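# Move wooden block from bench to cart floor

## Task

Pick the wooden block up from the bench and lay it flat on the floor of the cart, at the end with the handle, next to the profiles. The drop flap must stay open, and anything already in place must still be in place at the finish. At the end the robot has released the block, has both grippers empty and away from the cart, has backed clear, is upright and untilted, and touches nothing.

## Robot and tools

Robot: a Rainbow Robotics RB-Y1. It has a differential base with two drive wheels and two rear casters, so it cannot move sideways. The base is 0.58 m wide, extends 0.10 m in front of the wheel axle and 0.57 m behind it, and sweeps a 0.58 m radius when spinning in place. Above it is a folding torso (squat, shift, pitch, yaw), a head with pan and tilt, and two 7-joint arms with parallel grippers. A wrist camera case sticks out sideways from each hand and can collide with things. The cameras are head_camera, left_wrist_camera and right_wrist_camera.

Frames: all positions are in metres. The base frame has its origin on the floor midway between the drive wheels, with x forward, y to the left and z up. The left_hand and right_hand readings give the point between that hand's finger pads in the base frame. The fingers point along the hand's -z axis and close along its x axis. base_odometry is measured from where the base frame was at the start, heading in rad with positive meaning left. It only counts wheel rotation, so slip and bumps corrupt it.

move: one action per call. There are four ways to form an action. (a) base, joints, or both, optionally with min_time_s and contact_limits. (b) target alone or with min_time_s. (c) contact_limits alone. (d) nothing, which just reports state and images.
- base: one object {x_m_s, turn_rad_s, for_s}. These are velocities applied for a duration, not a destination; the base then stops. x_m_s is forward speed, magnitude 0.005 to 0.4 m/s (or 0). turn_rad_s is turning rate, positive left, magnitude 0.02 to 1.509 rad/s (or 0). for_s is 0.1 to 5 s. Omitted velocities are 0. The base accelerates at 0.4 m/s² (turning: 0.5 rad/s²). If |x_m_s| + 0.27 × |turn_rad_s| exceeds 0.4, both are scaled down.
- joints: an object of absolute targets keyed by joint name. Angles are in rad and gripper openings in m. Ranges: torso_squat_rad 0 to 1.2; torso_shift_rad -0.3 to 0.6; torso_pitch_rad -0.2 to 1.4 (positive bows forward); torso_yaw_rad -1.5 to 1.5 (positive left; lift both arms sideways 0.2 rad or more first). Arms: shoulder_pitch ±2.356 (negative raises forward). Left shoulder_roll 0 to 3.141, right -3.141 to 0 (both outward). shoulder_yaw ±2.094; elbow -2.617 to 0.01 (negative bends); forearm_roll ±3.141; wrist_pitch -1.57 to 1.919; hand_roll ±2.705. left_gripper_m and right_gripper_m 0 to 0.1. head_pan_rad ±0.523; head_tilt_rad -0.35 to 1.57 (positive looks down). Combined torso limits: squat+shift ≤ 1.52; squat−shift+pitch ≤ 1.57; shift+0.5·pitch−0.4·squat ≤ 0.7; shift+0.3·pitch−0.5·squat ≤ 0.39.
- target: one hand's absolute pose {side: "left" or "right", x, y, z in base-frame metres (-3 to 3), quat_wxyz in the format the hand lines print}. It is turned into joint angles once, so the hand follows an arc. For long moves, chain several short targets. A target cannot be sent while another move is running.
- min_time_s: 0.1 to 8 s, a lower bound on how long the arm, head and torso motions take.
- contact_limits: {left_gripper_m, right_gripper_m} motor current in mA, 200 to 672.5. It lowers grip force and stays in effect until changed.
- cameras: a list of camera names, or "all" (the default); [] returns no images.
- blocking: true (the default) returns at rest. With false it returns within about 0.5 s while motion continues.

wait {seconds 0 to 10, cameras}: lets time pass and reports state. stop {cameras}: brakes all running motions. zoom_image {camera, region [x0,y0,x1,y1] in pixels, at most 504×504}: a closer look at the latest image. finished_scene {scene: current scene number}: ends the scene and cannot be undone. Only call it once the goal is met.

Reading results: the move line reads "done" or the worst status among the motions. Hand status is "reached" (within 10 mm and 2°), "short" (with the error) or "refused" (with a reason). Joint statuses:
- off_target: came to rest away from the target and may still push.
- time_out: took too long, often because something blocks it.
- contact_stop: the torso hit something or is overloaded.
- limit_stop_at_<name>: a self-collision guard stopped it.
- not_followed: an arm-collision check withheld the command.
- torque_fault: a 10 s whole-robot stop.
- limit_stop_at_motor_heat: an overheated arm was braked.
After a refusal or any stop you did not command, the remaining move, wait and finished_scene calls in that reply are skipped. lidar_m gives 12 distances in 30° sectors: sector 1 is ahead, then counter-clockwise (4th left, 7th behind, 10th right), with "-" meaning nothing seen. wheel_motors_off = 1 means the wheels are disabled. motor_effort above about 30 at rest suggests the base is pushing on something. The readout also includes joint and external torques, wrist force/torque (uncalibrated offsets) and motor temperatures.

Grasping: to grip, command an opening at least 0.005 m smaller than the object's width. The gripper will then report off_target or done, and both are fine. Printed hand positions can be off, especially at full reach or under load.

Avoid: arms pressing or slamming into each other, including fingers, grippers and camera cases. A hard press ends the scene. An outward shoulder roll of about 0.5 rad keeps the hands apart. Also avoid excessive contact torque on arm joints. Limits are 65.8 N m for shoulders, 33.8 for elbows and 23.5 for wrist joints, and a held object's weight counts. Avoid long stretched or loaded holds, which overheat motors. Keep loads off the far front, and avoid sudden stops when driving forward with a load; either can tip the robot over. The base keeps driving into furniture and may spin its wheels, shut them off, or tip the robot if the upper body catches on an edge. Do not drop the block or let go of it while it moves, and do not knock things over. The task fails if the robot falls or ends tilted.

Each tool is called as name(argument=value, ...), one argument or row to a line, values as JSON.

## Session

move(
  joints={"head_tilt_rad":0.5},
)

move(
  joints={"head_tilt_rad":0.8},
  cameras=["head_camera"],
)

move(
  joints={"head_tilt_rad":0.45,"head_pan_rad":0.523},
  cameras=["head_camera"],
)

move(
  joints={"head_tilt_rad":0.45,"head_pan_rad":-0.523},
  cameras=["head_camera"],
)

Scene clock: 0.60 s.
Joint torques (N m): left_arm=[-1.57 -0.83 0.65 -0.43 -0.01 -0.57 0.02] | right_arm=[-3.52 -0.71 -0.69 -1.44 0 -0.57 0.03]
External joint torques (N m): left_arm=[-0.19 -0.98 0.64 0.13 -0.02 -0.14 0.03] | right_arm=[0.08 0.41 -0.65 0.19 -0.06 0.03 0.02]
Motor temperatures (°C): left_arm=[30 28 32 36 34 33 38] | right_arm=[34 30 32 30 35 36 34]
Wrist force (N): left_arm=[-0.4 1.3 -7.1] | right_arm=[-2.6 0.7 -4.6]
Wrist torque (N m): left_arm=[-0.34 0.15 0.11] | right_arm=[-0.03 -0.12 -0.09]
Wrist force, peak (N): left_arm=[-0.2 1.5 -7.8] | right_arm=[-2.6 0.8 -5.3]
move: done
base_odometry: x=+0.000 y=+0.000 heading=+0.000
lidar_m: 0.74 1.04 1.57 4.57 1.50 1.07 1.03 1.07 1.44 3.61 1.10 0.78
base_status: not commanded
joint_positions: torso_squat_rad=+0.350 torso_shift_rad=+0.000 torso_pitch_rad=+0.000 torso_yaw_rad=+0.000 left_shoulder_pitch_rad=+0.037 left_shoulder_roll_rad=+0.004 left_shoulder_yaw_rad=-0.043 left_elbow_rad=-0.196 left_forearm_roll_rad=-0.014 left_wrist_pitch_rad=+0.002 left_hand_roll_rad=+0.027 left_gripper_m=+0.099 right_shoulder_pitch_rad=-0.040 right_shoulder_roll_rad=-0.021 right_shoulder_yaw_rad=-0.018 right_elbow_rad=-0.235 right_forearm_roll_rad=+0.049 right_wrist_pitch_rad=-0.014 right_hand_roll_rad=+0.035 right_gripper_m=+0.099 head_pan_rad=+0.000 head_tilt_rad=+0.500
joint_status: all done
wheel_motors_off: 0
motor_effort: left_wheel=+0(1) right_wheel=+2(2)
chest: x=-0.2280 y=+0.0001 z=+1.2475 quat_wxyz=(+1.000, +0.000, +0.000, +0.000) (m; base frame)
left_hand: x=-0.1598 y=+0.2200 z=+0.5653 quat_wxyz=(+0.997, +0.000, -0.079, -0.009) (m; base frame)
right_hand: x=-0.0823 y=-0.2360 z=+0.5770 quat_wxyz=(+0.989, -0.016, -0.142, +0.041) (m; base frame)
pictures: head_camera, left_wrist_camera, right_wrist_camera
camera_calibration:
head_camera: T_world_to_cam=[[0.00497538, -0.999504, -0.0310936, 0.0452462], [-0.428579, 0.0259621, -0.903131, 1.27071], [0.903491, 0.0178195, -0.428237, 0.751119], [0, 0, 0, 1]] pos_world=[-0.134254, -0.00115112, 1.47068]
left_wrist_camera: T_world_to_cam=[[0.988724, 0.00955725, 0.149443, 0.0708295], [-0.0605519, -0.88722, 0.457355, -0.0439141], [0.13696, -0.461247, -0.876637, 0.69141], [0, 0, 0, 1]] pos_world=[-0.167385, 0.279272, 0.615616]
right_wrist_camera: T_world_to_cam=[[-0.945892, -0.11441, -0.303643, 0.0691098], [-0.245093, 0.865166, 0.437513, -0.0414065], [0.212646, 0.488261, -0.846394, 0.69334], [0, 0, 0, 1]] pos_world=[-0.0922137, -0.2948, 0.62594]

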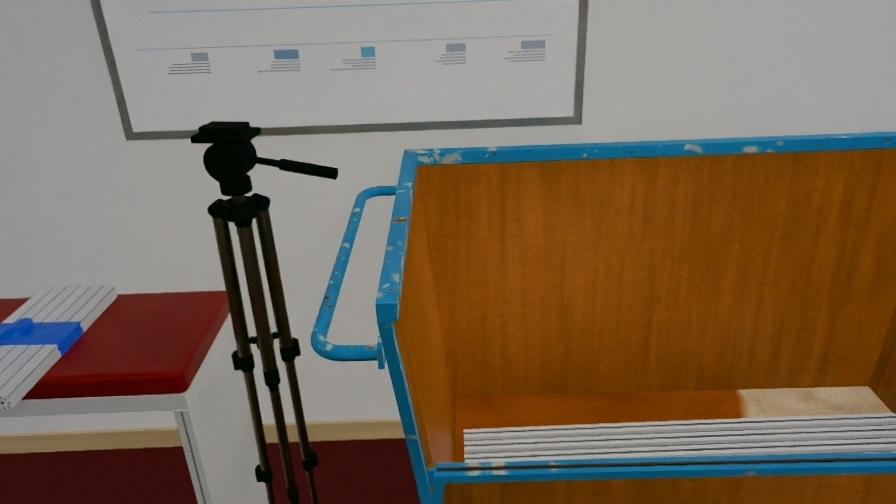

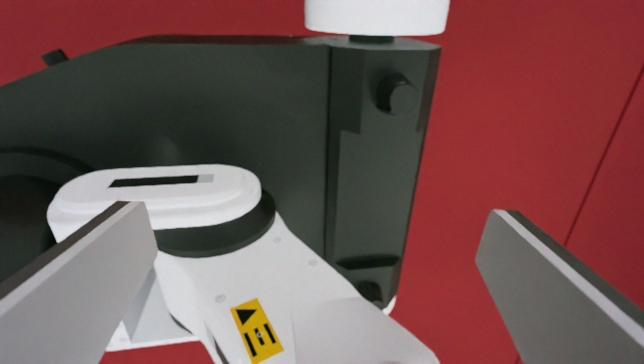

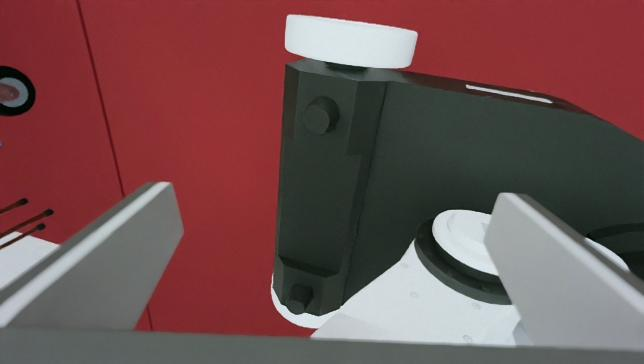

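Scene clock: 1.43 s.
Joint torques (N m): left_arm=[-1.5 -0.73 0.75 -0.39 -0.01 -0.72 -0.08] | right_arm=[-3.53 -0.4 -0.78 -1.54 0.06 -0.62 -0.09]
External joint torques (N m): left_arm=[-0.12 -0.88 0.73 0.17 -0.01 -0.3 -0.08] | right_arm=[0.06 0.72 -0.74 0.09 -0.01 -0.02 -0.1]
Motor temperatures (°C): left_arm=[30 28 32 36 34 33 38] | right_arm=[34 30 32 30 35 36 34]
Wrist force (N): left_arm=[-0.2 1.5 -7.7] | right_arm=[-3.1 1.0 -4.9]
Wrist torque (N m): left_arm=[-0.29 0.16 0.07] | right_arm=[-0.10 -0.15 -0.08]
Wrist force, peak (N): left_arm=[-0.4 1.9 -8.0] | right_arm=[-2.9 0.8 -5.4]
move: done
base_odometry: x=+0.000 y=+0.000 heading=+0.000
lidar_m: 0.74 1.03 1.55 4.57 1.52 1.07 1.03 1.06 1.43 3.62 1.10 0.77
base_status: not commanded
joint_positions: torso_squat_rad=+0.350 torso_shift_rad=+0.000 torso_pitch_rad=+0.000 torso_yaw_rad=+0.000 left_shoulder_pitch_rad=+0.037 left_shoulder_roll_rad=+0.004 left_shoulder_yaw_rad=-0.043 left_elbow_rad=-0.196 left_forearm_roll_rad=-0.014 left_wrist_pitch_rad=+0.002 left_hand_roll_rad=+0.027 left_gripper_m=+0.099 right_shoulder_pitch_rad=-0.040 right_shoulder_roll_rad=-0.021 right_shoulder_yaw_rad=-0.018 right_elbow_rad=-0.235 right_forearm_roll_rad=+0.049 right_wrist_pitch_rad=-0.014 right_hand_roll_rad=+0.035 right_gripper_m=+0.099 head_pan_rad=+0.000 head_tilt_rad=+0.800
joint_status: all done
wheel_motors_off: 0
motor_effort: left_wheel=+0(1) right_wheel=+0(2)
chest: x=-0.2280 y=+0.0001 z=+1.2475 quat_wxyz=(+1.000, +0.000, +0.000, +0.000) (m; base frame)
left_hand: x=-0.1598 y=+0.2200 z=+0.5653 quat_wxyz=(+0.997, +0.000, -0.079, -0.009) (m; base frame)
right_hand: x=-0.0823 y=-0.2360 z=+0.5770 quat_wxyz=(+0.989, -0.016, -0.142, +0.041) (m; base frame)
pictures: head_camera
camera_calibration:
head_camera: T_world_to_cam=[[-0.00443635, -0.999504, -0.0311766, 0.0434261], [-0.676342, 0.0259634, -0.73613, 0.977865], [0.736575, 0.0178203, -0.676122, 1.07557], [0, 0, 0, 1]] pos_world=[-0.130674, -0.00115112, 1.44841]

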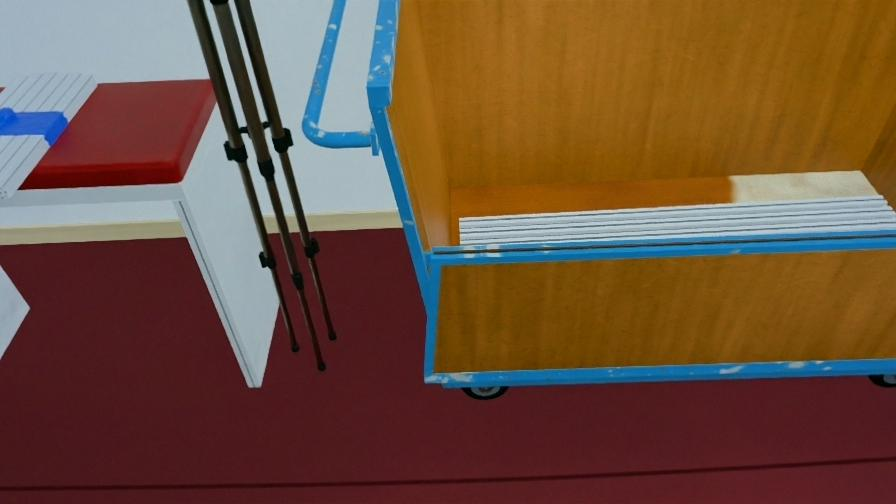

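Scene clock: 2.43 s.
Joint torques (N m): left_arm=[-1.77 -0.84 1.05 -0.44 -0.12 -0.59 0.01] | right_arm=[-3.4 -0.09 -0.42 -1.43 0.04 -0.47 -0.04]
External joint torques (N m): left_arm=[-0.39 -0.99 1.04 0.12 -0.12 -0.16 0.02] | right_arm=[0.2 1.03 -0.37 0.2 -0.02 0.13 -0.05]
Motor temperatures (°C): left_arm=[30 28 32 36 34 33 38] | right_arm=[34 30 32 30 35 36 34]
Wrist force (N): left_arm=[-0.6 1.6 -7.0] | right_arm=[-2.7 0.8 -4.9]
Wrist torque (N m): left_arm=[-0.34 0.08 0.10] | right_arm=[-0.04 -0.10 -0.06]
Wrist force, peak (N): left_arm=[-0.7 1.3 -8.3] | right_arm=[-2.9 1.1 -5.5]
move: done
base_odometry: x=+0.000 y=+0.000 heading=+0.000
lidar_m: 0.75 1.03 1.55 4.58 1.52 1.08 1.02 1.07 1.42 3.61 1.09 0.78
base_status: not commanded
joint_positions: torso_squat_rad=+0.350 torso_shift_rad=+0.000 torso_pitch_rad=+0.000 torso_yaw_rad=+0.000 left_shoulder_pitch_rad=+0.037 left_shoulder_roll_rad=+0.004 left_shoulder_yaw_rad=-0.043 left_elbow_rad=-0.196 left_forearm_roll_rad=-0.014 left_wrist_pitch_rad=+0.002 left_hand_roll_rad=+0.027 left_gripper_m=+0.099 right_shoulder_pitch_rad=-0.040 right_shoulder_roll_rad=-0.021 right_shoulder_yaw_rad=-0.018 right_elbow_rad=-0.235 right_forearm_roll_rad=+0.049 right_wrist_pitch_rad=-0.014 right_hand_roll_rad=+0.035 right_gripper_m=+0.099 head_pan_rad=+0.523 head_tilt_rad=+0.450
joint_status: all done
wheel_motors_off: 0
motor_effort: left_wheel=+0(1) right_wheel=+0(2)
chest: x=-0.2280 y=+0.0001 z=+1.2475 quat_wxyz=(+1.000, +0.000, +0.000, +0.000) (m; base frame)
left_hand: x=-0.1598 y=+0.2200 z=+0.5653 quat_wxyz=(+0.997, +0.000, -0.079, -0.009) (m; base frame)
right_hand: x=-0.0823 y=-0.2360 z=+0.5770 quat_wxyz=(+0.989, -0.016, -0.142, +0.041) (m; base frame)
pictures: head_camera
camera_calibration:
head_camera: T_world_to_cam=[[0.504773, -0.862701, -0.0308586, 0.147811], [-0.344881, -0.168764, -0.92335, 1.31722], [0.791367, 0.476725, -0.382716, 0.662086], [0, 0, 0, 1]] pos_world=[-0.144281, 0.0341837, 1.47421]

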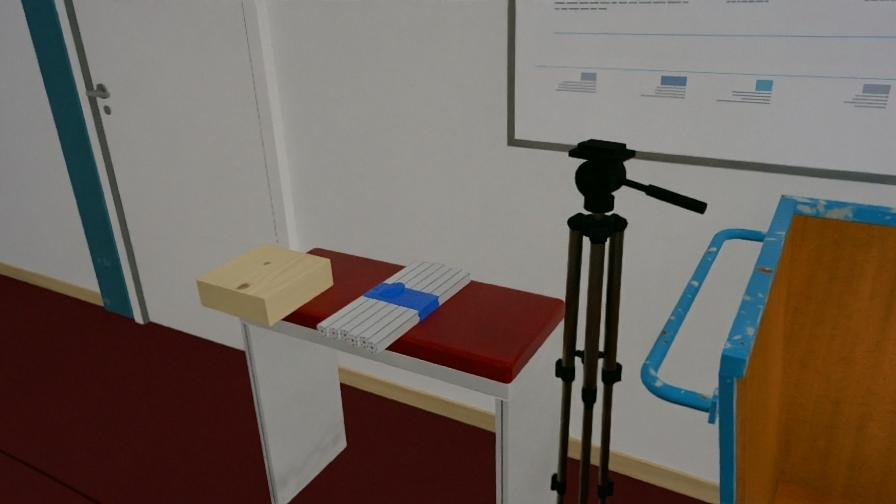

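Scene clock: 3.80 s.
Joint torques (N m): left_arm=[-1.56 -0.73 0.79 -0.48 -0.07 -0.63 -0.04] | right_arm=[-3.29 -0.4 -0.49 -1.22 -0.12 -0.53 -0.02]
External joint torques (N m): left_arm=[-0.18 -0.88 0.78 0.07 -0.07 -0.21 -0.03] | right_arm=[0.31 0.71 -0.44 0.41 -0.18 0.07 -0.03]
Motor temperatures (°C): left_arm=[30 28 32 36 34 33 38] | right_arm=[34 30 32 30 35 36 34]
Wrist force (N): left_arm=[-0.2 1.4 -7.6] | right_arm=[-2.9 1.6 -4.9]
Wrist torque (N m): left_arm=[-0.35 0.13 0.09] | right_arm=[-0.14 -0.11 -0.10]
Wrist force, peak (N): left_arm=[0.3 1.8 -8.1] | right_arm=[-2.5 1.7 -5.1]
move: done
base_odometry: x=+0.000 y=+0.000 heading=+0.000
lidar_m: 0.74 1.03 1.57 4.58 1.52 1.08 1.02 1.07 1.44 3.61 1.09 0.77
base_status: not commanded
joint_positions: torso_squat_rad=+0.350 torso_shift_rad=+0.000 torso_pitch_rad=+0.000 torso_yaw_rad=+0.000 left_shoulder_pitch_rad=+0.037 left_shoulder_roll_rad=+0.004 left_shoulder_yaw_rad=-0.043 left_elbow_rad=-0.196 left_forearm_roll_rad=-0.014 left_wrist_pitch_rad=+0.002 left_hand_roll_rad=+0.027 left_gripper_m=+0.099 right_shoulder_pitch_rad=-0.040 right_shoulder_roll_rad=-0.021 right_shoulder_yaw_rad=-0.018 right_elbow_rad=-0.235 right_forearm_roll_rad=+0.049 right_wrist_pitch_rad=-0.014 right_hand_roll_rad=+0.035 right_gripper_m=+0.099 head_pan_rad=-0.523 head_tilt_rad=+0.450
joint_status: all done
wheel_motors_off: 0
motor_effort: left_wheel=-1(1) right_wheel=+0(2)
chest: x=-0.2280 y=+0.0001 z=+1.2475 quat_wxyz=(+1.000, +0.000, +0.000, +0.000) (m; base frame)
left_hand: x=-0.1598 y=+0.2200 z=+0.5653 quat_wxyz=(+0.997, +0.000, -0.079, -0.009) (m; base frame)
right_hand: x=-0.0823 y=-0.2360 z=+0.5770 quat_wxyz=(+0.989, -0.016, -0.142, +0.041) (m; base frame)
pictures: head_camera
camera_calibration:
head_camera: T_world_to_cam=[[-0.493503, -0.8692, -0.0307622, -0.0579421], [-0.318846, 0.21371, -0.923399, 1.32257], [0.809192, -0.445892, -0.382607, 0.665766], [0, 0, 0, 1]] pos_world=[-0.14563, -0.0361516, 1.47421]

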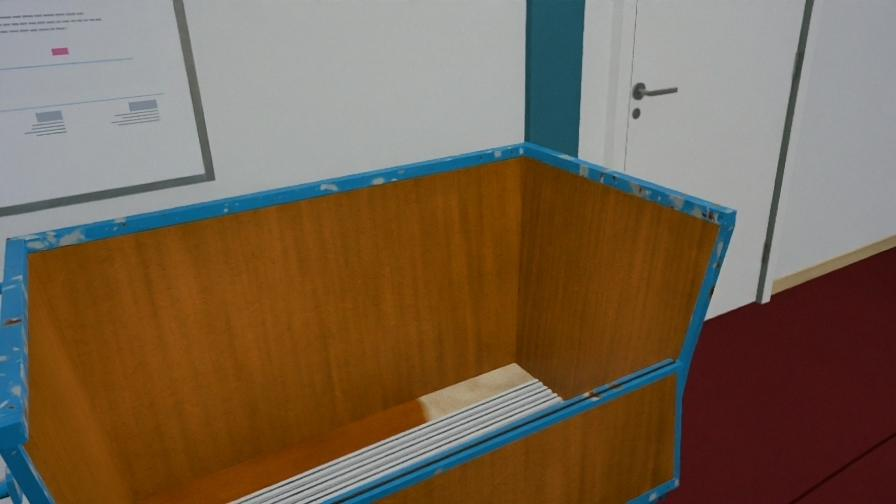

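zoom_image(
  camera="head_camera",
  region=[0, 200, 400, 504],
)

move(
  joints={"torso_squat_rad":0.1,"torso_pitch_rad":0.6,"left_shoulder_pitch_rad":-0.5,"right_shoulder_pitch_rad":-0.5,"left_shoulder_roll_rad":0.2,"right_shoulder_roll_rad":-0.2,"head_pan_rad":0.3,"head_tilt_rad":0.4},
  cameras=["head_camera"],
)

move(
  joints={"head_pan_rad":0,"head_tilt_rad":0.55},
  cameras=["head_camera"],
)

move(
  joints={"head_pan_rad":0.523,"head_tilt_rad":0.2},
  cameras=["head_camera"],
)

zoom_image(
  camera="head_camera",
  region=[100, 150, 500, 450],
)

Scaled by 1.260 from the camera's 896x504 image, which has a finer 1280x720 frame.

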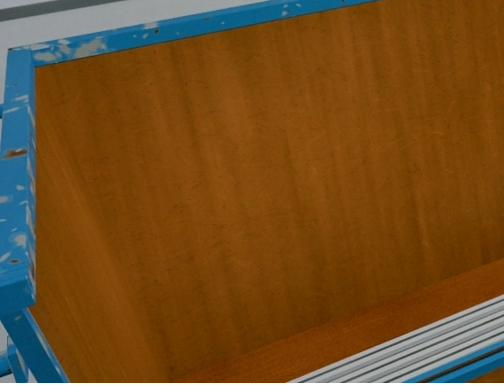

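Scene clock: 18.77 s.
Joint torques (N m): left_arm=[0.85 2.56 0.83 0.64 0.05 -0.43 -0.05] | right_arm=[1.57 -3.38 -0.93 0.29 -0.17 -0.21 0.06]
External joint torques (N m): left_arm=[-0.34 -1.47 0.47 0.16 0.04 -0.2 -0.05] | right_arm=[0.69 1.05 -0.48 0.28 -0.19 0.07 0.06]
Motor temperatures (°C): left_arm=[30 28 32 36 34 33 38] | right_arm=[34 30 32 30 35 36 34]
Wrist force (N): left_arm=[0.0 0.7 -7.2] | right_arm=[-1.6 1.9 -4.9]
Wrist torque (N m): left_arm=[-0.30 0.09 0.08] | right_arm=[-0.20 -0.04 -0.08]
Wrist force, peak (N): left_arm=[0.6 0.4 -8.7] | right_arm=[-4.2 1.9 -5.0]
move: done
base_odometry: x=+0.000 y=+0.000 heading=+0.000
lidar_m: 0.74 1.03 1.56 4.56 1.54 1.06 1.02 1.08 1.45 3.62 1.10 0.78
base_status: not commanded
joint_positions: torso_squat_rad=+0.100 torso_shift_rad=+0.000 torso_pitch_rad=+0.600 torso_yaw_rad=+0.000 left_shoulder_pitch_rad=-0.500 left_shoulder_roll_rad=+0.200 left_shoulder_yaw_rad=-0.043 left_elbow_rad=-0.196 left_forearm_roll_rad=-0.014 left_wrist_pitch_rad=+0.002 left_hand_roll_rad=+0.027 left_gripper_m=+0.099 right_shoulder_pitch_rad=-0.500 right_shoulder_roll_rad=-0.200 right_shoulder_yaw_rad=-0.018 right_elbow_rad=-0.235 right_forearm_roll_rad=+0.049 right_wrist_pitch_rad=-0.014 right_hand_roll_rad=+0.035 right_gripper_m=+0.099 head_pan_rad=+0.300 head_tilt_rad=+0.400
joint_status: all done
wheel_motors_off: 0
motor_effort: left_wheel=-1(6) right_wheel=+0(6)
chest: x=-0.0532 y=+0.0001 z=+1.2324 quat_wxyz=(+0.955, +0.000, +0.296, +0.000) (m; base frame)
left_hand: x=+0.0097 y=+0.3200 z=+0.5399 quat_wxyz=(+0.991, +0.062, -0.039, -0.108) (m; base frame)
right_hand: x=+0.0332 y=-0.3216 z=+0.5417 quat_wxyz=(+0.987, -0.067, -0.066, +0.128) (m; base frame)
pictures: head_camera
camera_calibration:
head_camera: T_world_to_cam=[[0.232889, -0.952487, -0.196295, 0.252859], [-0.803086, -0.0745244, -0.591184, 0.932996], [0.548467, 0.295322, -0.782285, 0.985937], [0, 0, 0, 1]] pos_world=[0.149635, 0.0192075, 1.37249]

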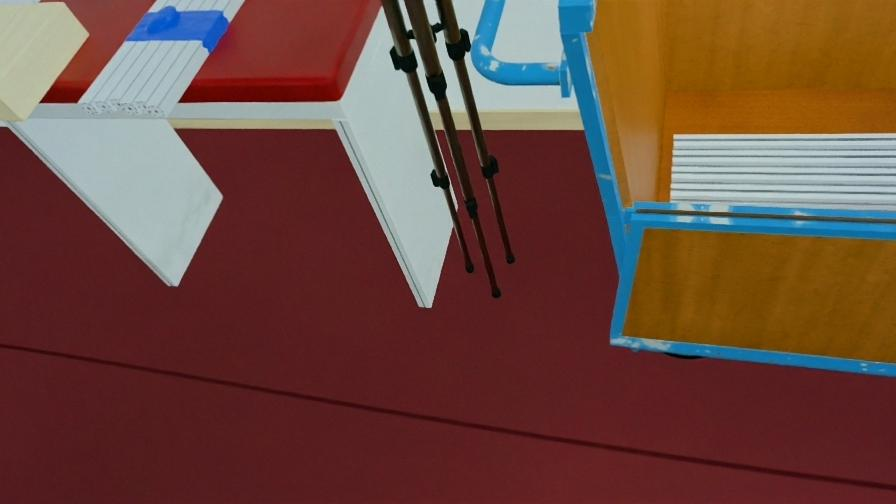

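Scene clock: 19.60 s.
Joint torques (N m): left_arm=[0.79 2.52 0.97 0.76 -0.09 -0.42 0.09] | right_arm=[1.67 -3.51 -1.13 0.39 -0.11 -0.27 0.1]
External joint torques (N m): left_arm=[-0.41 -1.51 0.62 0.28 -0.11 -0.19 0.09] | right_arm=[0.79 0.92 -0.68 0.37 -0.12 0.02 0.09]
Motor temperatures (°C): left_arm=[30 28 32 36 34 33 38] | right_arm=[34 30 32 30 35 36 34]
Wrist force (N): left_arm=[0.2 0.9 -8.0] | right_arm=[-1.4 1.7 -4.9]
Wrist torque (N m): left_arm=[-0.26 0.13 0.05] | right_arm=[-0.13 -0.04 -0.09]
Wrist force, peak (N): left_arm=[-0.1 0.0 -8.5] | right_arm=[-1.7 1.5 -5.3]
move: done
base_odometry: x=+0.000 y=+0.000 heading=+0.000
lidar_m: 0.74 1.04 1.57 4.56 1.51 1.07 1.03 1.08 1.44 3.61 1.10 0.79
base_status: not commanded
joint_positions: torso_squat_rad=+0.100 torso_shift_rad=+0.000 torso_pitch_rad=+0.600 torso_yaw_rad=+0.000 left_shoulder_pitch_rad=-0.500 left_shoulder_roll_rad=+0.200 left_shoulder_yaw_rad=-0.043 left_elbow_rad=-0.196 left_forearm_roll_rad=-0.014 left_wrist_pitch_rad=+0.002 left_hand_roll_rad=+0.027 left_gripper_m=+0.099 right_shoulder_pitch_rad=-0.500 right_shoulder_roll_rad=-0.200 right_shoulder_yaw_rad=-0.018 right_elbow_rad=-0.235 right_forearm_roll_rad=+0.049 right_wrist_pitch_rad=-0.014 right_hand_roll_rad=+0.035 right_gripper_m=+0.099 head_pan_rad=+0.000 head_tilt_rad=+0.550
joint_status: all done
wheel_motors_off: 0
motor_effort: left_wheel=-1(2) right_wheel=-2(3)
chest: x=-0.0532 y=+0.0001 z=+1.2324 quat_wxyz=(+0.955, +0.000, +0.296, +0.000) (m; base frame)
left_hand: x=+0.0097 y=+0.3200 z=+0.5399 quat_wxyz=(+0.991, +0.062, -0.039, -0.108) (m; base frame)
right_hand: x=+0.0332 y=-0.3216 z=+0.5417 quat_wxyz=(+0.987, -0.067, -0.066, +0.128) (m; base frame)
pictures: head_camera
camera_calibration:
head_camera: T_world_to_cam=[[-0.0149471, -0.999502, -0.0278076, 0.0387954], [-0.887783, 0.026061, -0.459523, 0.757197], [0.460019, 0.0178186, -0.88773, 1.1389], [0, 0, 0, 1]] pos_world=[0.148892, -0.00125082, 1.36006]

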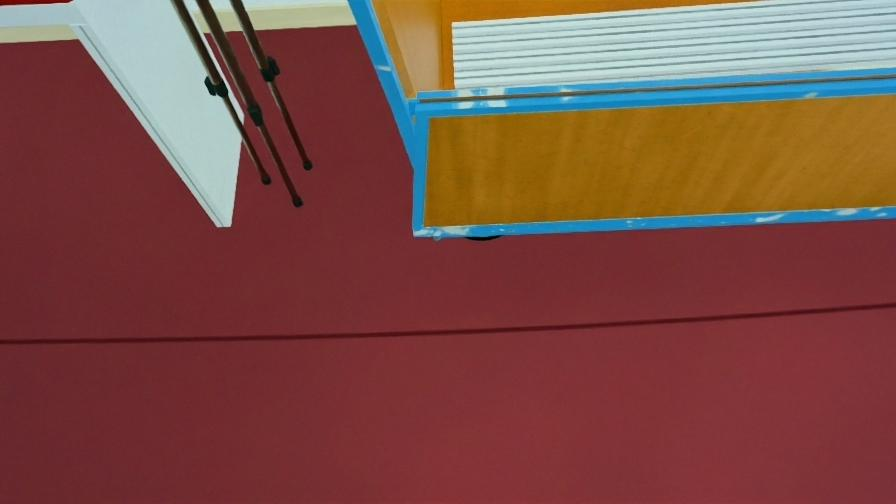

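Scene clock: 20.60 s.
Joint torques (N m): left_arm=[1.02 2.69 1.14 0.62 -0.03 -0.35 -0.05] | right_arm=[1.75 -3.56 -1.15 0.33 -0.27 -0.13 0]
External joint torques (N m): left_arm=[-0.17 -1.34 0.78 0.13 -0.04 -0.12 -0.04] | right_arm=[0.87 0.88 -0.7 0.32 -0.29 0.16 -0.01]
Motor temperatures (°C): left_arm=[30 28 32 36 34 33 38] | right_arm=[34 30 32 30 35 36 34]
Wrist force (N): left_arm=[0.1 0.7 -7.1] | right_arm=[-1.4 1.5 -5.0]
Wrist torque (N m): left_arm=[-0.25 0.15 0.10] | right_arm=[-0.10 -0.03 -0.07]
Wrist force, peak (N): left_arm=[0.3 0.9 -8.2] | right_arm=[-1.5 1.5 -5.5]
move: done
base_odometry: x=+0.000 y=+0.000 heading=+0.000
lidar_m: 0.74 1.03 1.57 4.57 1.52 1.08 1.02 1.07 1.44 3.61 1.08 0.78
base_status: not commanded
joint_positions: torso_squat_rad=+0.100 torso_shift_rad=+0.000 torso_pitch_rad=+0.600 torso_yaw_rad=+0.000 left_shoulder_pitch_rad=-0.500 left_shoulder_roll_rad=+0.200 left_shoulder_yaw_rad=-0.043 left_elbow_rad=-0.196 left_forearm_roll_rad=-0.014 left_wrist_pitch_rad=+0.002 left_hand_roll_rad=+0.027 left_gripper_m=+0.099 right_shoulder_pitch_rad=-0.500 right_shoulder_roll_rad=-0.200 right_shoulder_yaw_rad=-0.018 right_elbow_rad=-0.235 right_forearm_roll_rad=+0.049 right_wrist_pitch_rad=-0.014 right_hand_roll_rad=+0.035 right_gripper_m=+0.099 head_pan_rad=+0.523 head_tilt_rad=+0.200
joint_status: all done
wheel_motors_off: 0
motor_effort: left_wheel=-1(2) right_wheel=+1(2)
chest: x=-0.0532 y=+0.0001 z=+1.2324 quat_wxyz=(+0.955, +0.000, +0.296, +0.000) (m; base frame)
left_hand: x=+0.0097 y=+0.3200 z=+0.5399 quat_wxyz=(+0.991, +0.062, -0.039, -0.108) (m; base frame)
right_hand: x=+0.0332 y=-0.3216 z=+0.5417 quat_wxyz=(+0.987, -0.067, -0.066, +0.128) (m; base frame)
pictures: head_camera
camera_calibration:
head_camera: T_world_to_cam=[[0.40586, -0.859037, -0.311983, 0.399647], [-0.671418, -0.0486549, -0.73948, 1.12817], [0.620061, 0.509596, -0.59652, 0.72301], [0, 0, 0, 1]] pos_world=[0.146963, 0.0297594, 1.39023]

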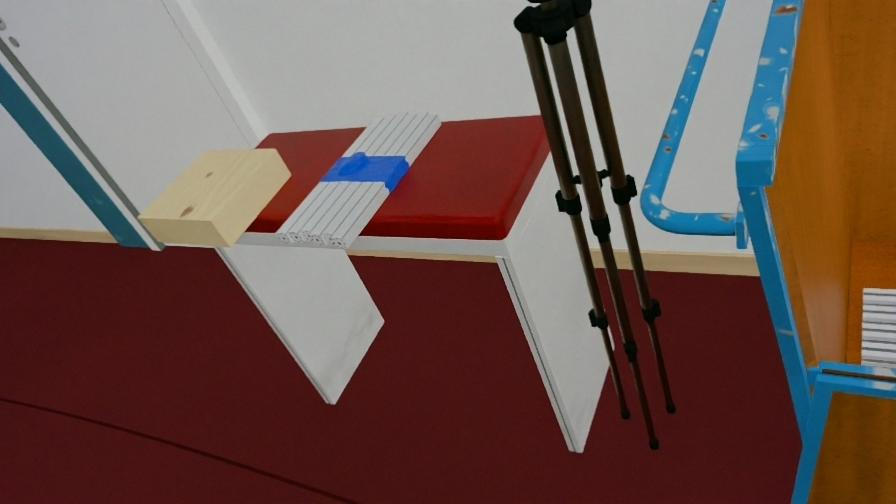

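Scaled by 1.260 from the camera's 896x504 image, which has a finer 1280x720 frame.

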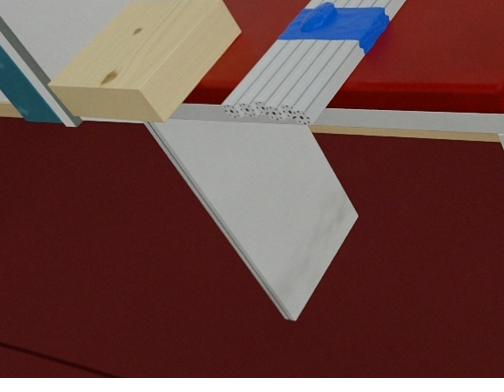

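move(
  base={"turn_rad_s":0.85,"for_s":1.833},
  joints={"head_pan_rad":0,"head_tilt_rad":0.1},
  cameras=["head_camera"],
)

move(
  base={"x_m_s":0.38,"for_s":3.033},
  cameras=[],
)

move(
  base={"turn_rad_s":-0.85,"for_s":1.833},
  joints={"head_pan_rad":0,"head_tilt_rad":0.3},
  cameras=["head_camera"],
)

Scene clock: 47.90 s.
Joint torques (N m): left_arm=[0.88 2.49 0.85 0.67 -0.05 -0.46 -0.04] | right_arm=[1.62 -3.64 -0.62 0.34 -0.1 -0.28 -0.12]
External joint torques (N m): left_arm=[-0.31 -1.54 0.5 0.19 -0.06 -0.23 -0.04] | right_arm=[0.74 0.79 -0.17 0.32 -0.11 0 -0.12]
Motor temperatures (°C): left_arm=[30 28 32 35 34 33 37] | right_arm=[34 30 32 30 35 36 34]
Wrist force (N): left_arm=[1.3 0.6 -7.7] | right_arm=[-1.8 1.7 -4.8]
Wrist torque (N m): left_arm=[-0.27 0.24 0.08] | right_arm=[-0.15 -0.05 -0.08]
Wrist force, peak (N): left_arm=[0.4 0.3 -8.6] | right_arm=[-1.6 1.9 -5.5]
move: done
base_odometry: x=+0.000 y=+0.000 heading=+1.558
lidar_m: 4.61 1.51 1.08 1.02 1.06 1.42 3.58 1.11 0.81 0.76 1.04 1.56
base_status: done (sent for 1.83 of 1.83 s)
joint_positions: torso_squat_rad=+0.100 torso_shift_rad=+0.000 torso_pitch_rad=+0.600 torso_yaw_rad=+0.000 left_shoulder_pitch_rad=-0.500 left_shoulder_roll_rad=+0.200 left_shoulder_yaw_rad=-0.043 left_elbow_rad=-0.196 left_forearm_roll_rad=-0.014 left_wrist_pitch_rad=+0.002 left_hand_roll_rad=+0.027 left_gripper_m=+0.099 right_shoulder_pitch_rad=-0.500 right_shoulder_roll_rad=-0.200 right_shoulder_yaw_rad=-0.018 right_elbow_rad=-0.235 right_forearm_roll_rad=+0.049 right_wrist_pitch_rad=-0.014 right_hand_roll_rad=+0.035 right_gripper_m=+0.099 head_pan_rad=+0.000 head_tilt_rad=+0.100
joint_status: all done
wheel_motors_off: 0
motor_effort: left_wheel=+1(31) right_wheel=+17(44)
chest: x=-0.0533 y=+0.0001 z=+1.2324 quat_wxyz=(+0.955, +0.000, +0.296, +0.000) (m; base frame)
left_hand: x=+0.0097 y=+0.3200 z=+0.5399 quat_wxyz=(+0.991, +0.062, -0.039, -0.108) (m; base frame)
right_hand: x=+0.0332 y=-0.3216 z=+0.5417 quat_wxyz=(+0.987, -0.067, -0.066, +0.128) (m; base frame)
pictures: head_camera
camera_calibration:
head_camera: T_world_to_cam=[[-0.00129999, -0.999504, -0.0314624, 0.0427915], [-0.599497, 0.0259607, -0.799956, 1.20633], [0.800376, 0.0178217, -0.599233, 0.712853], [0, 0, 0, 1]] pos_world=[0.152695, -0.00125113, 1.39352]

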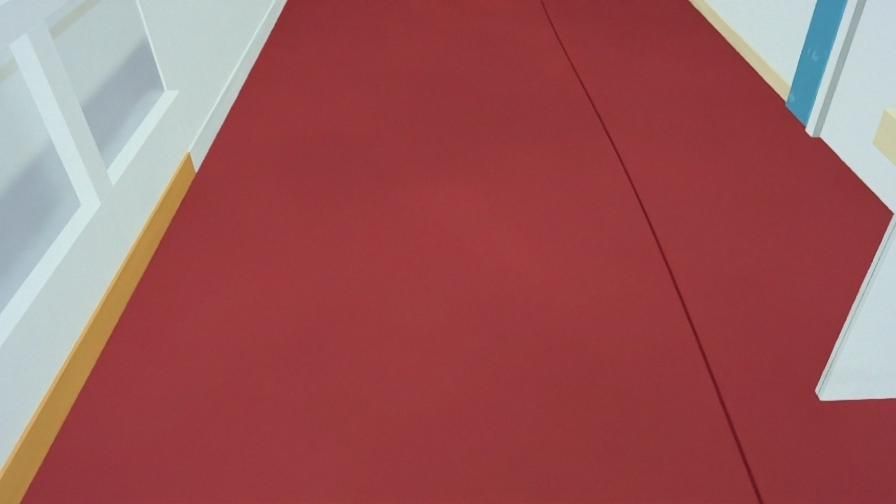

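Scene clock: 52.27 s.
Joint torques (N m): left_arm=[1.55 2.64 0.91 0.6 -0.14 -0.39 0.01] | right_arm=[1.6 -3.43 -0.82 0.76 -0.19 -0.34 0.04]
External joint torques (N m): left_arm=[0.35 -1.39 0.55 0.12 -0.16 -0.16 0.01] | right_arm=[0.72 1.01 -0.37 0.75 -0.21 -0.06 0.04]
Motor temperatures (°C): left_arm=[30 28 32 35 34 33 37] | right_arm=[34 30 32 30 35 36 34]
Wrist force (N): left_arm=[0.8 0.9 -7.9] | right_arm=[-1.6 2.3 -4.9]
Wrist torque (N m): left_arm=[-0.32 0.22 0.09] | right_arm=[-0.22 -0.05 -0.07]
Wrist force, peak (N): left_arm=[0.3 1.2 -8.5] | right_arm=[-2.0 1.8 -5.4]
move: done
base_odometry: x=+0.015 y=+1.153 heading=+1.559
lidar_m: 4.44 1.56 1.12 1.06 1.10 1.48 3.76 1.30 1.07 0.90 1.52 2.03
base_status: done (sent for 3.03 of 3.03 s)
joint_positions: torso_squat_rad=+0.100 torso_shift_rad=+0.000 torso_pitch_rad=+0.600 torso_yaw_rad=+0.000 left_shoulder_pitch_rad=-0.500 left_shoulder_roll_rad=+0.200 left_shoulder_yaw_rad=-0.043 left_elbow_rad=-0.196 left_forearm_roll_rad=-0.014 left_wrist_pitch_rad=+0.002 left_hand_roll_rad=+0.027 left_gripper_m=+0.099 right_shoulder_pitch_rad=-0.500 right_shoulder_roll_rad=-0.200 right_shoulder_yaw_rad=-0.018 right_elbow_rad=-0.235 right_forearm_roll_rad=+0.049 right_wrist_pitch_rad=-0.014 right_hand_roll_rad=+0.035 right_gripper_m=+0.099 head_pan_rad=+0.000 head_tilt_rad=+0.100
joint_status: not commanded
wheel_motors_off: 0
motor_effort: left_wheel=+13(39) right_wheel=-13(46)
chest: x=-0.0532 y=+0.0001 z=+1.2324 quat_wxyz=(+0.955, +0.000, +0.296, +0.000) (m; base frame)
left_hand: x=+0.0097 y=+0.3200 z=+0.5399 quat_wxyz=(+0.991, +0.062, -0.039, -0.108) (m; base frame)
right_hand: x=+0.0332 y=-0.3216 z=+0.5417 quat_wxyz=(+0.987, -0.067, -0.066, +0.128) (m; base frame)
pictures: none
No camera images: "cameras" was empty.

Scene clock: 56.13 s.
Joint torques (N m): left_arm=[1.07 2.6 1.18 0.66 -0.09 -0.37 -0.02] | right_arm=[1.67 -3.57 -0.75 0.47 -0.04 -0.26 0.07]
External joint torques (N m): left_arm=[-0.13 -1.43 0.83 0.18 -0.1 -0.15 -0.01] | right_arm=[0.79 0.87 -0.3 0.46 -0.06 0.03 0.07]
Motor temperatures (°C): left_arm=[30 28 32 35 34 33 37] | right_arm=[34 30 32 30 35 36 34]
Wrist force (N): left_arm=[0.4 0.9 -7.9] | right_arm=[-1.2 2.3 -4.4]
Wrist torque (N m): left_arm=[-0.31 0.20 0.08] | right_arm=[-0.20 0.00 -0.07]
Wrist force, peak (N): left_arm=[0.1 0.7 -8.5] | right_arm=[-2.0 1.5 -5.6]
move: done
base_odometry: x=+0.014 y=+1.152 heading=+0.001
lidar_m: 0.88 1.54 2.04 4.45 1.58 1.11 1.07 1.12 1.49 3.78 1.29 1.07
base_status: done (sent for 1.83 of 1.83 s)
joint_positions: torso_squat_rad=+0.100 torso_shift_rad=+0.000 torso_pitch_rad=+0.600 torso_yaw_rad=+0.000 left_shoulder_pitch_rad=-0.500 left_shoulder_roll_rad=+0.200 left_shoulder_yaw_rad=-0.043 left_elbow_rad=-0.196 left_forearm_roll_rad=-0.014 left_wrist_pitch_rad=+0.002 left_hand_roll_rad=+0.027 left_gripper_m=+0.099 right_shoulder_pitch_rad=-0.500 right_shoulder_roll_rad=-0.200 right_shoulder_yaw_rad=-0.018 right_elbow_rad=-0.235 right_forearm_roll_rad=+0.049 right_wrist_pitch_rad=-0.014 right_hand_roll_rad=+0.035 right_gripper_m=+0.099 head_pan_rad=+0.000 head_tilt_rad=+0.300
joint_status: all done
wheel_motors_off: 0
motor_effort: left_wheel=+20(39) right_wheel=+1(44)
chest: x=-0.0533 y=+0.0001 z=+1.2324 quat_wxyz=(+0.955, +0.000, +0.296, +0.000) (m; base frame)
left_hand: x=+0.0097 y=+0.3200 z=+0.5399 quat_wxyz=(+0.991, +0.062, -0.039, -0.108) (m; base frame)
right_hand: x=+0.0332 y=-0.3216 z=+0.5417 quat_wxyz=(+0.987, -0.067, -0.066, +0.128) (m; base frame)
pictures: head_camera
camera_calibration:
head_camera: T_world_to_cam=[[-0.00752897, -0.999504, -0.0305764, 0.042047], [-0.746479, 0.0259634, -0.664902, 1.03066], [0.665366, 0.0178186, -0.746305, 0.926992], [0, 0, 0, 1]] pos_world=[0.152896, -0.00125111, 1.37839]

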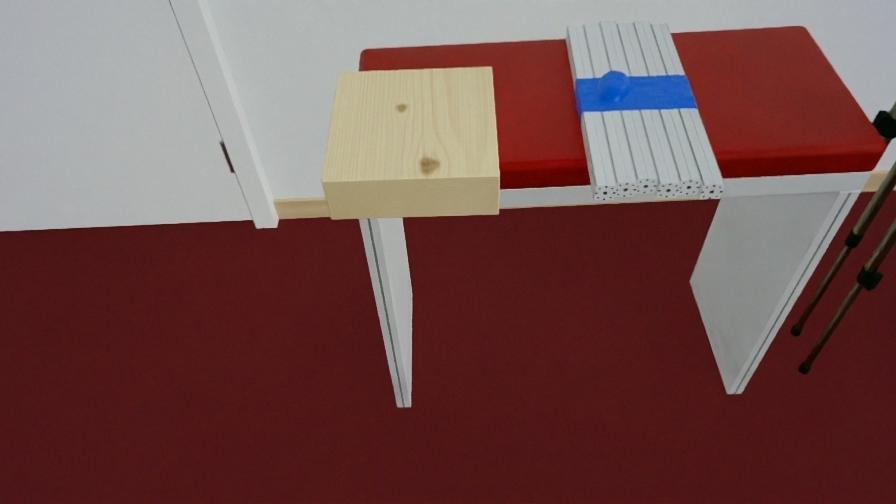

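move(
  base={"x_m_s":0.3,"for_s":1.0},
  joints={"head_tilt_rad":0.4},
  cameras=["head_camera"],
)

Scene clock: 59.97 s.
Joint torques (N m): left_arm=[1.48 2.6 1.11 0.45 -0.1 -0.46 -0.03] | right_arm=[1.65 -3.37 -0.82 0.49 -0.17 -0.17 -0.03]
External joint torques (N m): left_arm=[0.28 -1.43 0.76 -0.03 -0.11 -0.23 -0.03] | right_arm=[0.77 1.07 -0.37 0.47 -0.18 0.11 -0.03]
Motor temperatures (°C): left_arm=[30 28 32 35 34 33 37] | right_arm=[34 30 32 30 35 36 34]
Wrist force (N): left_arm=[-0.4 0.7 -6.9] | right_arm=[-2.0 1.4 -4.7]
Wrist torque (N m): left_arm=[-0.30 0.06 0.05] | right_arm=[-0.11 -0.09 -0.07]
Wrist force, peak (N): left_arm=[0.4 0.6 -8.6] | right_arm=[-1.2 1.7 -5.7]
move: done
base_odometry: x=+0.314 y=+1.153 heading=+0.001
lidar_m: 0.60 0.59 1.63 4.20 2.01 1.43 1.36 1.43 1.90 1.82 0.99 0.82
base_status: done (sent for 1 of 1 s)
joint_positions: torso_squat_rad=+0.100 torso_shift_rad=+0.000 torso_pitch_rad=+0.600 torso_yaw_rad=+0.000 left_shoulder_pitch_rad=-0.500 left_shoulder_roll_rad=+0.200 left_shoulder_yaw_rad=-0.043 left_elbow_rad=-0.196 left_forearm_roll_rad=-0.014 left_wrist_pitch_rad=+0.002 left_hand_roll_rad=+0.027 left_gripper_m=+0.099 right_shoulder_pitch_rad=-0.500 right_shoulder_roll_rad=-0.200 right_shoulder_yaw_rad=-0.018 right_elbow_rad=-0.235 right_forearm_roll_rad=+0.049 right_wrist_pitch_rad=-0.014 right_hand_roll_rad=+0.035 right_gripper_m=+0.099 head_pan_rad=+0.000 head_tilt_rad=+0.400
joint_status: all done
wheel_motors_off: 0
motor_effort: left_wheel=-5(48) right_wheel=+5(40)
chest: x=-0.0532 y=+0.0001 z=+1.2324 quat_wxyz=(+0.955, +0.000, +0.296, +0.000) (m; base frame)
left_hand: x=+0.0097 y=+0.3200 z=+0.5399 quat_wxyz=(+0.991, +0.062, -0.039, -0.108) (m; base frame)
right_hand: x=+0.0332 y=-0.3216 z=+0.5417 quat_wxyz=(+0.987, -0.067, -0.066, +0.128) (m; base frame)
pictures: head_camera
camera_calibration:
head_camera: T_world_to_cam=[[-0.0106246, -0.999502, -0.0297278, 0.04112], [-0.809164, 0.0260604, -0.587005, 0.927724], [0.587487, 0.0178179, -0.809037, 1.01996], [0, 0, 0, 1]] pos_world=[0.151905, -0.00125082, 1.37098]

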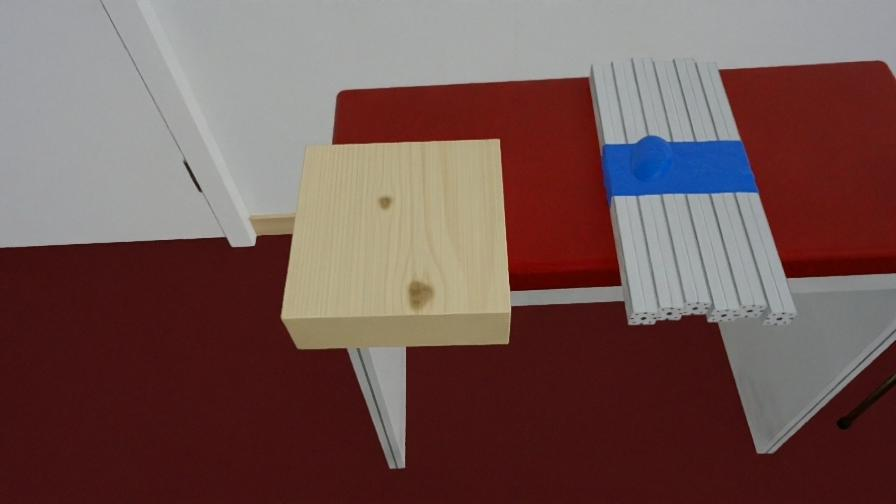

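move(
  joints={"torso_pitch_rad":0.75,"head_tilt_rad":0.45},
  cameras=[],
)

move(
  target={"side":"left","x":0.22,"y":0.30,"z":0.90,"quat_wxyz":[0.999,-0.0436,0,0]},
  cameras=[],
)

move(
  target={"side":"right","x":0.22,"y":-0.20,"z":0.90,"quat_wxyz":[0.999,0.0436,0,0]},
  cameras=["head_camera"],
)

move(
  base={"x_m_s":0.2,"for_s":1.0},
  cameras=["head_camera"],
)

Scene clock: 71.10 s.
Joint torques (N m): left_arm=[4.75 1.83 0.78 2.1 0.07 -0.17 -0.07] | right_arm=[5.46 -2.86 -0.97 2 -0.17 0.14 0.03]
External joint torques (N m): left_arm=[-0.66 -1.37 0.49 0.04 0.06 -0.24 -0.08] | right_arm=[0.43 0.75 -0.52 0.47 -0.15 0.15 0.03]
Motor temperatures (°C): left_arm=[30 28 32 35 34 32 37] | right_arm=[34 30 32 30 35 36 34]
Wrist force (N): left_arm=[1.4 0.7 -6.9] | right_arm=[-0.8 1.4 -5.1]
Wrist torque (N m): left_arm=[-0.28 0.23 0.08] | right_arm=[-0.12 0.01 -0.10]
Wrist force, peak (N): left_arm=[0.8 1.0 -8.5] | right_arm=[-1.7 2.3 -5.4]
move: done
base_odometry: x=+0.314 y=+1.153 heading=+0.001
lidar_m: 0.60 0.58 1.63 4.20 2.01 1.44 1.36 1.41 1.89 1.82 0.99 0.81
base_status: not commanded
joint_positions: torso_squat_rad=+0.100 torso_shift_rad=+0.000 torso_pitch_rad=+0.750 torso_yaw_rad=+0.000 left_shoulder_pitch_rad=-0.500 left_shoulder_roll_rad=+0.200 left_shoulder_yaw_rad=-0.043 left_elbow_rad=-0.196 left_forearm_roll_rad=-0.014 left_wrist_pitch_rad=+0.002 left_hand_roll_rad=+0.027 left_gripper_m=+0.099 right_shoulder_pitch_rad=-0.500 right_shoulder_roll_rad=-0.200 right_shoulder_yaw_rad=-0.018 right_elbow_rad=-0.235 right_forearm_roll_rad=+0.049 right_wrist_pitch_rad=-0.014 right_hand_roll_rad=+0.035 right_gripper_m=+0.099 head_pan_rad=+0.000 head_tilt_rad=+0.450
joint_status: all done
wheel_motors_off: 0
motor_effort: left_wheel=-6(7) right_wheel=+4(7)
chest: x=-0.0171 y=+0.0001 z=+1.2034 quat_wxyz=(+0.931, +0.000, +0.366, +0.000) (m; base frame)
left_hand: x=-0.0584 y=+0.3200 z=+0.5093 quat_wxyz=(+0.992, +0.054, +0.035, -0.113) (m; base frame)
right_hand: x=-0.0348 y=-0.3216 z=+0.5075 quat_wxyz=(+0.989, -0.057, +0.008, +0.133) (m; base frame)
pictures: none
No camera images: "cameras" was empty.

Scene clock: 74.03 s.
Joint torques (N m): left_arm=[-2.68 7.43 9.05 -3.15 -0.01 -0.59 -0.04] | right_arm=[5.67 -2.62 -0.9 2.06 -0.15 0.11 -0.01]
External joint torques (N m): left_arm=[0.82 -2.01 2.09 0.6 -0.13 -0.39 -0.04] | right_arm=[0.64 0.99 -0.45 0.53 -0.13 0.11 -0.01]
Motor temperatures (°C): left_arm=[30 28 32 35 34 32 37] | right_arm=[34 30 32 30 35 36 34]
Wrist force (N): left_arm=[0.3 2.0 -7.9] | right_arm=[-0.8 1.7 -5.5]
Wrist torque (N m): left_arm=[-0.34 0.14 0.07] | right_arm=[-0.16 0.00 -0.04]
Wrist force, peak (N): left_arm=[0.5 0.1 -8.9] | right_arm=[-0.3 1.9 -5.6]
move: done
base_odometry: x=+0.314 y=+1.153 heading=+0.001
lidar_m: 0.59 0.59 1.64 4.20 2.01 1.44 1.36 1.42 1.91 1.84 0.99 0.81
base_status: not commanded
joint_positions: torso_squat_rad=+0.100 torso_shift_rad=+0.000 torso_pitch_rad=+0.750 torso_yaw_rad=+0.000 left_shoulder_pitch_rad=-0.059 left_shoulder_roll_rad=+1.521 left_shoulder_yaw_rad=+0.090 left_elbow_rad=-2.423 left_forearm_roll_rad=+1.112 left_wrist_pitch_rad=+1.157 left_hand_roll_rad=+0.923 left_gripper_m=+0.099 right_shoulder_pitch_rad=-0.500 right_shoulder_roll_rad=-0.200 right_shoulder_yaw_rad=-0.018 right_elbow_rad=-0.235 right_forearm_roll_rad=+0.049 right_wrist_pitch_rad=-0.014 right_hand_roll_rad=+0.035 right_gripper_m=+0.099 head_pan_rad=+0.000 head_tilt_rad=+0.450
joint_status: all done
wheel_motors_off: 0
motor_effort: left_wheel=-6(6) right_wheel=+7(8)
chest: x=-0.0171 y=+0.0000 z=+1.2034 quat_wxyz=(+0.931, +0.000, +0.366, +0.000) (m; base frame)
left_hand: x=+0.2200 y=+0.3001 z=+0.9004 quat_wxyz=(+0.999, -0.044, -0.002, +0.000) (m; base frame)
left_hand_status: reached (checked arc, planned for 2.6 s): 0 mm and 0.2 deg off.
right_hand: x=-0.0348 y=-0.3216 z=+0.5075 quat_wxyz=(+0.989, -0.057, +0.008, +0.133) (m; base frame)
pictures: none
No camera images: "cameras" was empty.

Scene clock: 76.97 s.
Joint torques (N m): left_arm=[-2.97 7.81 8.87 -3.34 0 -0.51 -0.13] | right_arm=[-5.67 -8.51 -3.91 -6.64 0.31 -0.29 0.14]
External joint torques (N m): left_arm=[0.53 -1.62 1.9 0.4 -0.12 -0.31 -0.13] | right_arm=[-1.03 -0.9 1.07 -0.35 0.18 -0.14 0.14]
Motor temperatures (°C): left_arm=[30 28 32 35 34 32 37] | right_arm=[34 30 32 30 35 36 34]
Wrist force (N): left_arm=[0.6 2.3 -7.5] | right_arm=[0.0 0.4 -5.1]
Wrist torque (N m): left_arm=[-0.35 0.15 0.09] | right_arm=[-0.02 0.12 -0.07]
Wrist force, peak (N): left_arm=[1.2 2.2 -8.4] | right_arm=[-1.1 3.7 -5.0]
move: done
base_odometry: x=+0.314 y=+1.153 heading=+0.001
lidar_m: 0.60 0.60 1.62 4.21 2.00 1.42 1.36 1.42 1.91 1.84 0.98 0.81
base_status: not commanded
joint_positions: torso_squat_rad=+0.100 torso_shift_rad=+0.000 torso_pitch_rad=+0.750 torso_yaw_rad=+0.000 left_shoulder_pitch_rad=-0.059 left_shoulder_roll_rad=+1.521 left_shoulder_yaw_rad=+0.090 left_elbow_rad=-2.423 left_forearm_roll_rad=+1.112 left_wrist_pitch_rad=+1.157 left_hand_roll_rad=+0.923 left_gripper_m=+0.099 right_shoulder_pitch_rad=-0.553 right_shoulder_roll_rad=-0.870 right_shoulder_yaw_rad=+0.190 right_elbow_rad=-2.510 right_forearm_roll_rad=-0.797 right_wrist_pitch_rad=+1.862 right_hand_roll_rad=-0.966 right_gripper_m=+0.099 head_pan_rad=+0.000 head_tilt_rad=+0.450
joint_status: all done
wheel_motors_off: 0
motor_effort: left_wheel=-6(7) right_wheel=+6(9)
chest: x=-0.0171 y=+0.0001 z=+1.2034 quat_wxyz=(+0.931, +0.000, +0.366, +0.000) (m; base frame)
left_hand: x=+0.2200 y=+0.3001 z=+0.9004 quat_wxyz=(+0.999, -0.044, -0.002, +0.001) (m; base frame)
right_hand: x=+0.2199 y=-0.2000 z=+0.9003 quat_wxyz=(+0.999, +0.044, -0.001, +0.000) (m; base frame)
right_hand_status: reached (checked arc, planned for 2.6 s): 0 mm and 0.1 deg off.
pictures: head_camera
camera_calibration:
head_camera: T_world_to_cam=[[-0.0163157, -0.999502, -0.0270247, 0.0373962], [-0.909624, 0.0260589, -0.414615, 0.728133], [0.415113, 0.0178175, -0.909595, 1.10307], [0, 0, 0, 1]] pos_world=[0.205039, -0.00125083, 1.30625]

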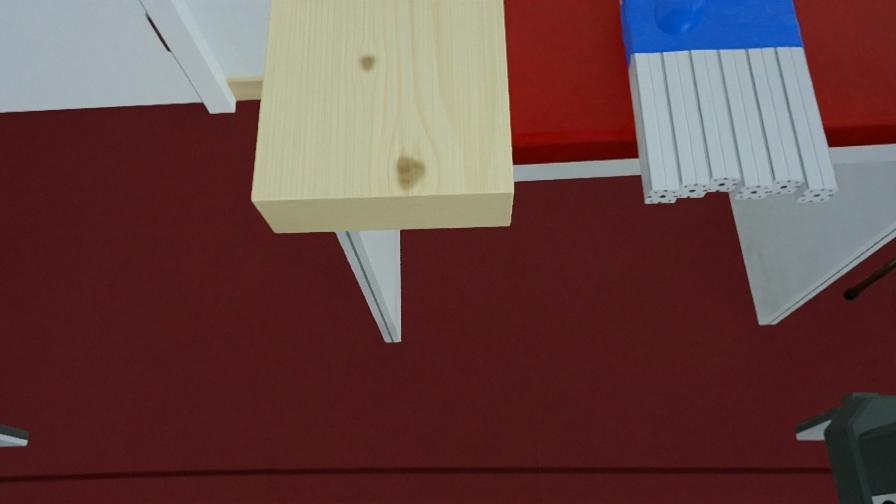

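Scene clock: 78.93 s.
Joint torques (N m): left_arm=[-3.08 7.66 8.28 -3.34 -0.04 -0.54 -0.21] | right_arm=[-5.26 -8.27 -4.58 -6.64 0.22 -0.09 0.21]
External joint torques (N m): left_arm=[0.42 -1.78 1.31 0.4 -0.16 -0.33 -0.21] | right_arm=[-0.62 -0.65 0.4 -0.34 0.1 0.06 0.21]
Motor temperatures (°C): left_arm=[30 28 32 35 34 32 37] | right_arm=[34 30 32 30 35 36 34]
Wrist force (N): left_arm=[1.0 1.6 -7.4] | right_arm=[-0.8 0.5 -5.2]
Wrist torque (N m): left_arm=[-0.31 0.21 0.08] | right_arm=[-0.07 -0.02 -0.09]
Wrist force, peak (N): left_arm=[0.0 2.1 -8.3] | right_arm=[-0.5 0.1 -5.8]
move: done
base_odometry: x=+0.515 y=+1.153 heading=+0.000
lidar_m: 0.61 0.40 1.35 3.50 2.31 1.64 1.55 1.62 2.18 1.06 0.67 0.78
base_status: done (sent for 1 of 1 s)
joint_positions: torso_squat_rad=+0.100 torso_shift_rad=+0.000 torso_pitch_rad=+0.750 torso_yaw_rad=+0.000 left_shoulder_pitch_rad=-0.059 left_shoulder_roll_rad=+1.521 left_shoulder_yaw_rad=+0.090 left_elbow_rad=-2.423 left_forearm_roll_rad=+1.112 left_wrist_pitch_rad=+1.157 left_hand_roll_rad=+0.923 left_gripper_m=+0.099 right_shoulder_pitch_rad=-0.554 right_shoulder_roll_rad=-0.870 right_shoulder_yaw_rad=+0.190 right_elbow_rad=-2.510 right_forearm_roll_rad=-0.797 right_wrist_pitch_rad=+1.862 right_hand_roll_rad=-0.966 right_gripper_m=+0.099 head_pan_rad=+0.000 head_tilt_rad=+0.450
joint_status: not commanded
wheel_motors_off: 0
motor_effort: left_wheel=-6(20) right_wheel=+7(29)
chest: x=-0.0171 y=+0.0001 z=+1.2034 quat_wxyz=(+0.931, +0.000, +0.366, +0.000) (m; base frame)
left_hand: x=+0.2201 y=+0.3001 z=+0.9003 quat_wxyz=(+0.999, -0.044, -0.002, +0.001) (m; base frame)
right_hand: x=+0.2200 y=-0.2000 z=+0.9003 quat_wxyz=(+0.999, +0.044, -0.001, +0.000) (m; base frame)
pictures: head_camera
camera_calibration:
head_camera: T_world_to_cam=[[-0.0163194, -0.999502, -0.0270263, 0.0374007], [-0.909624, 0.026063, -0.414615, 0.728224], [0.415113, 0.0178175, -0.909596, 1.10303], [0, 0, 0, 1]] pos_world=[0.205139, -0.00125081, 1.30625]

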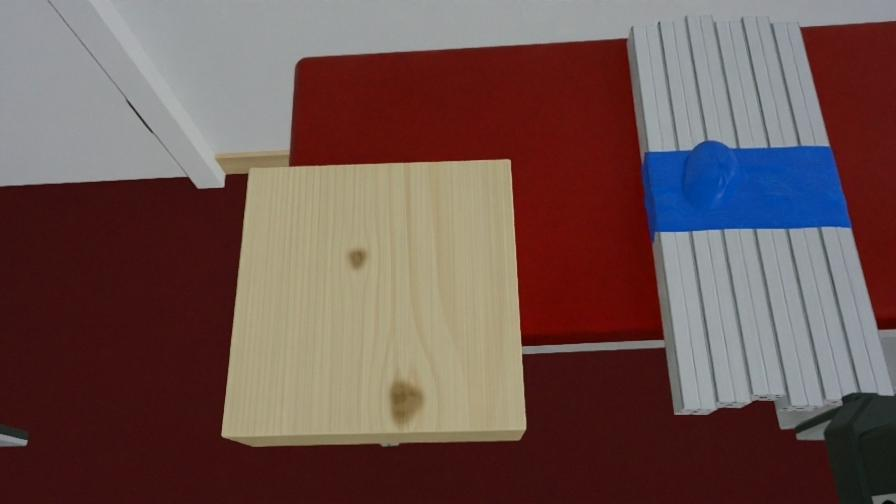

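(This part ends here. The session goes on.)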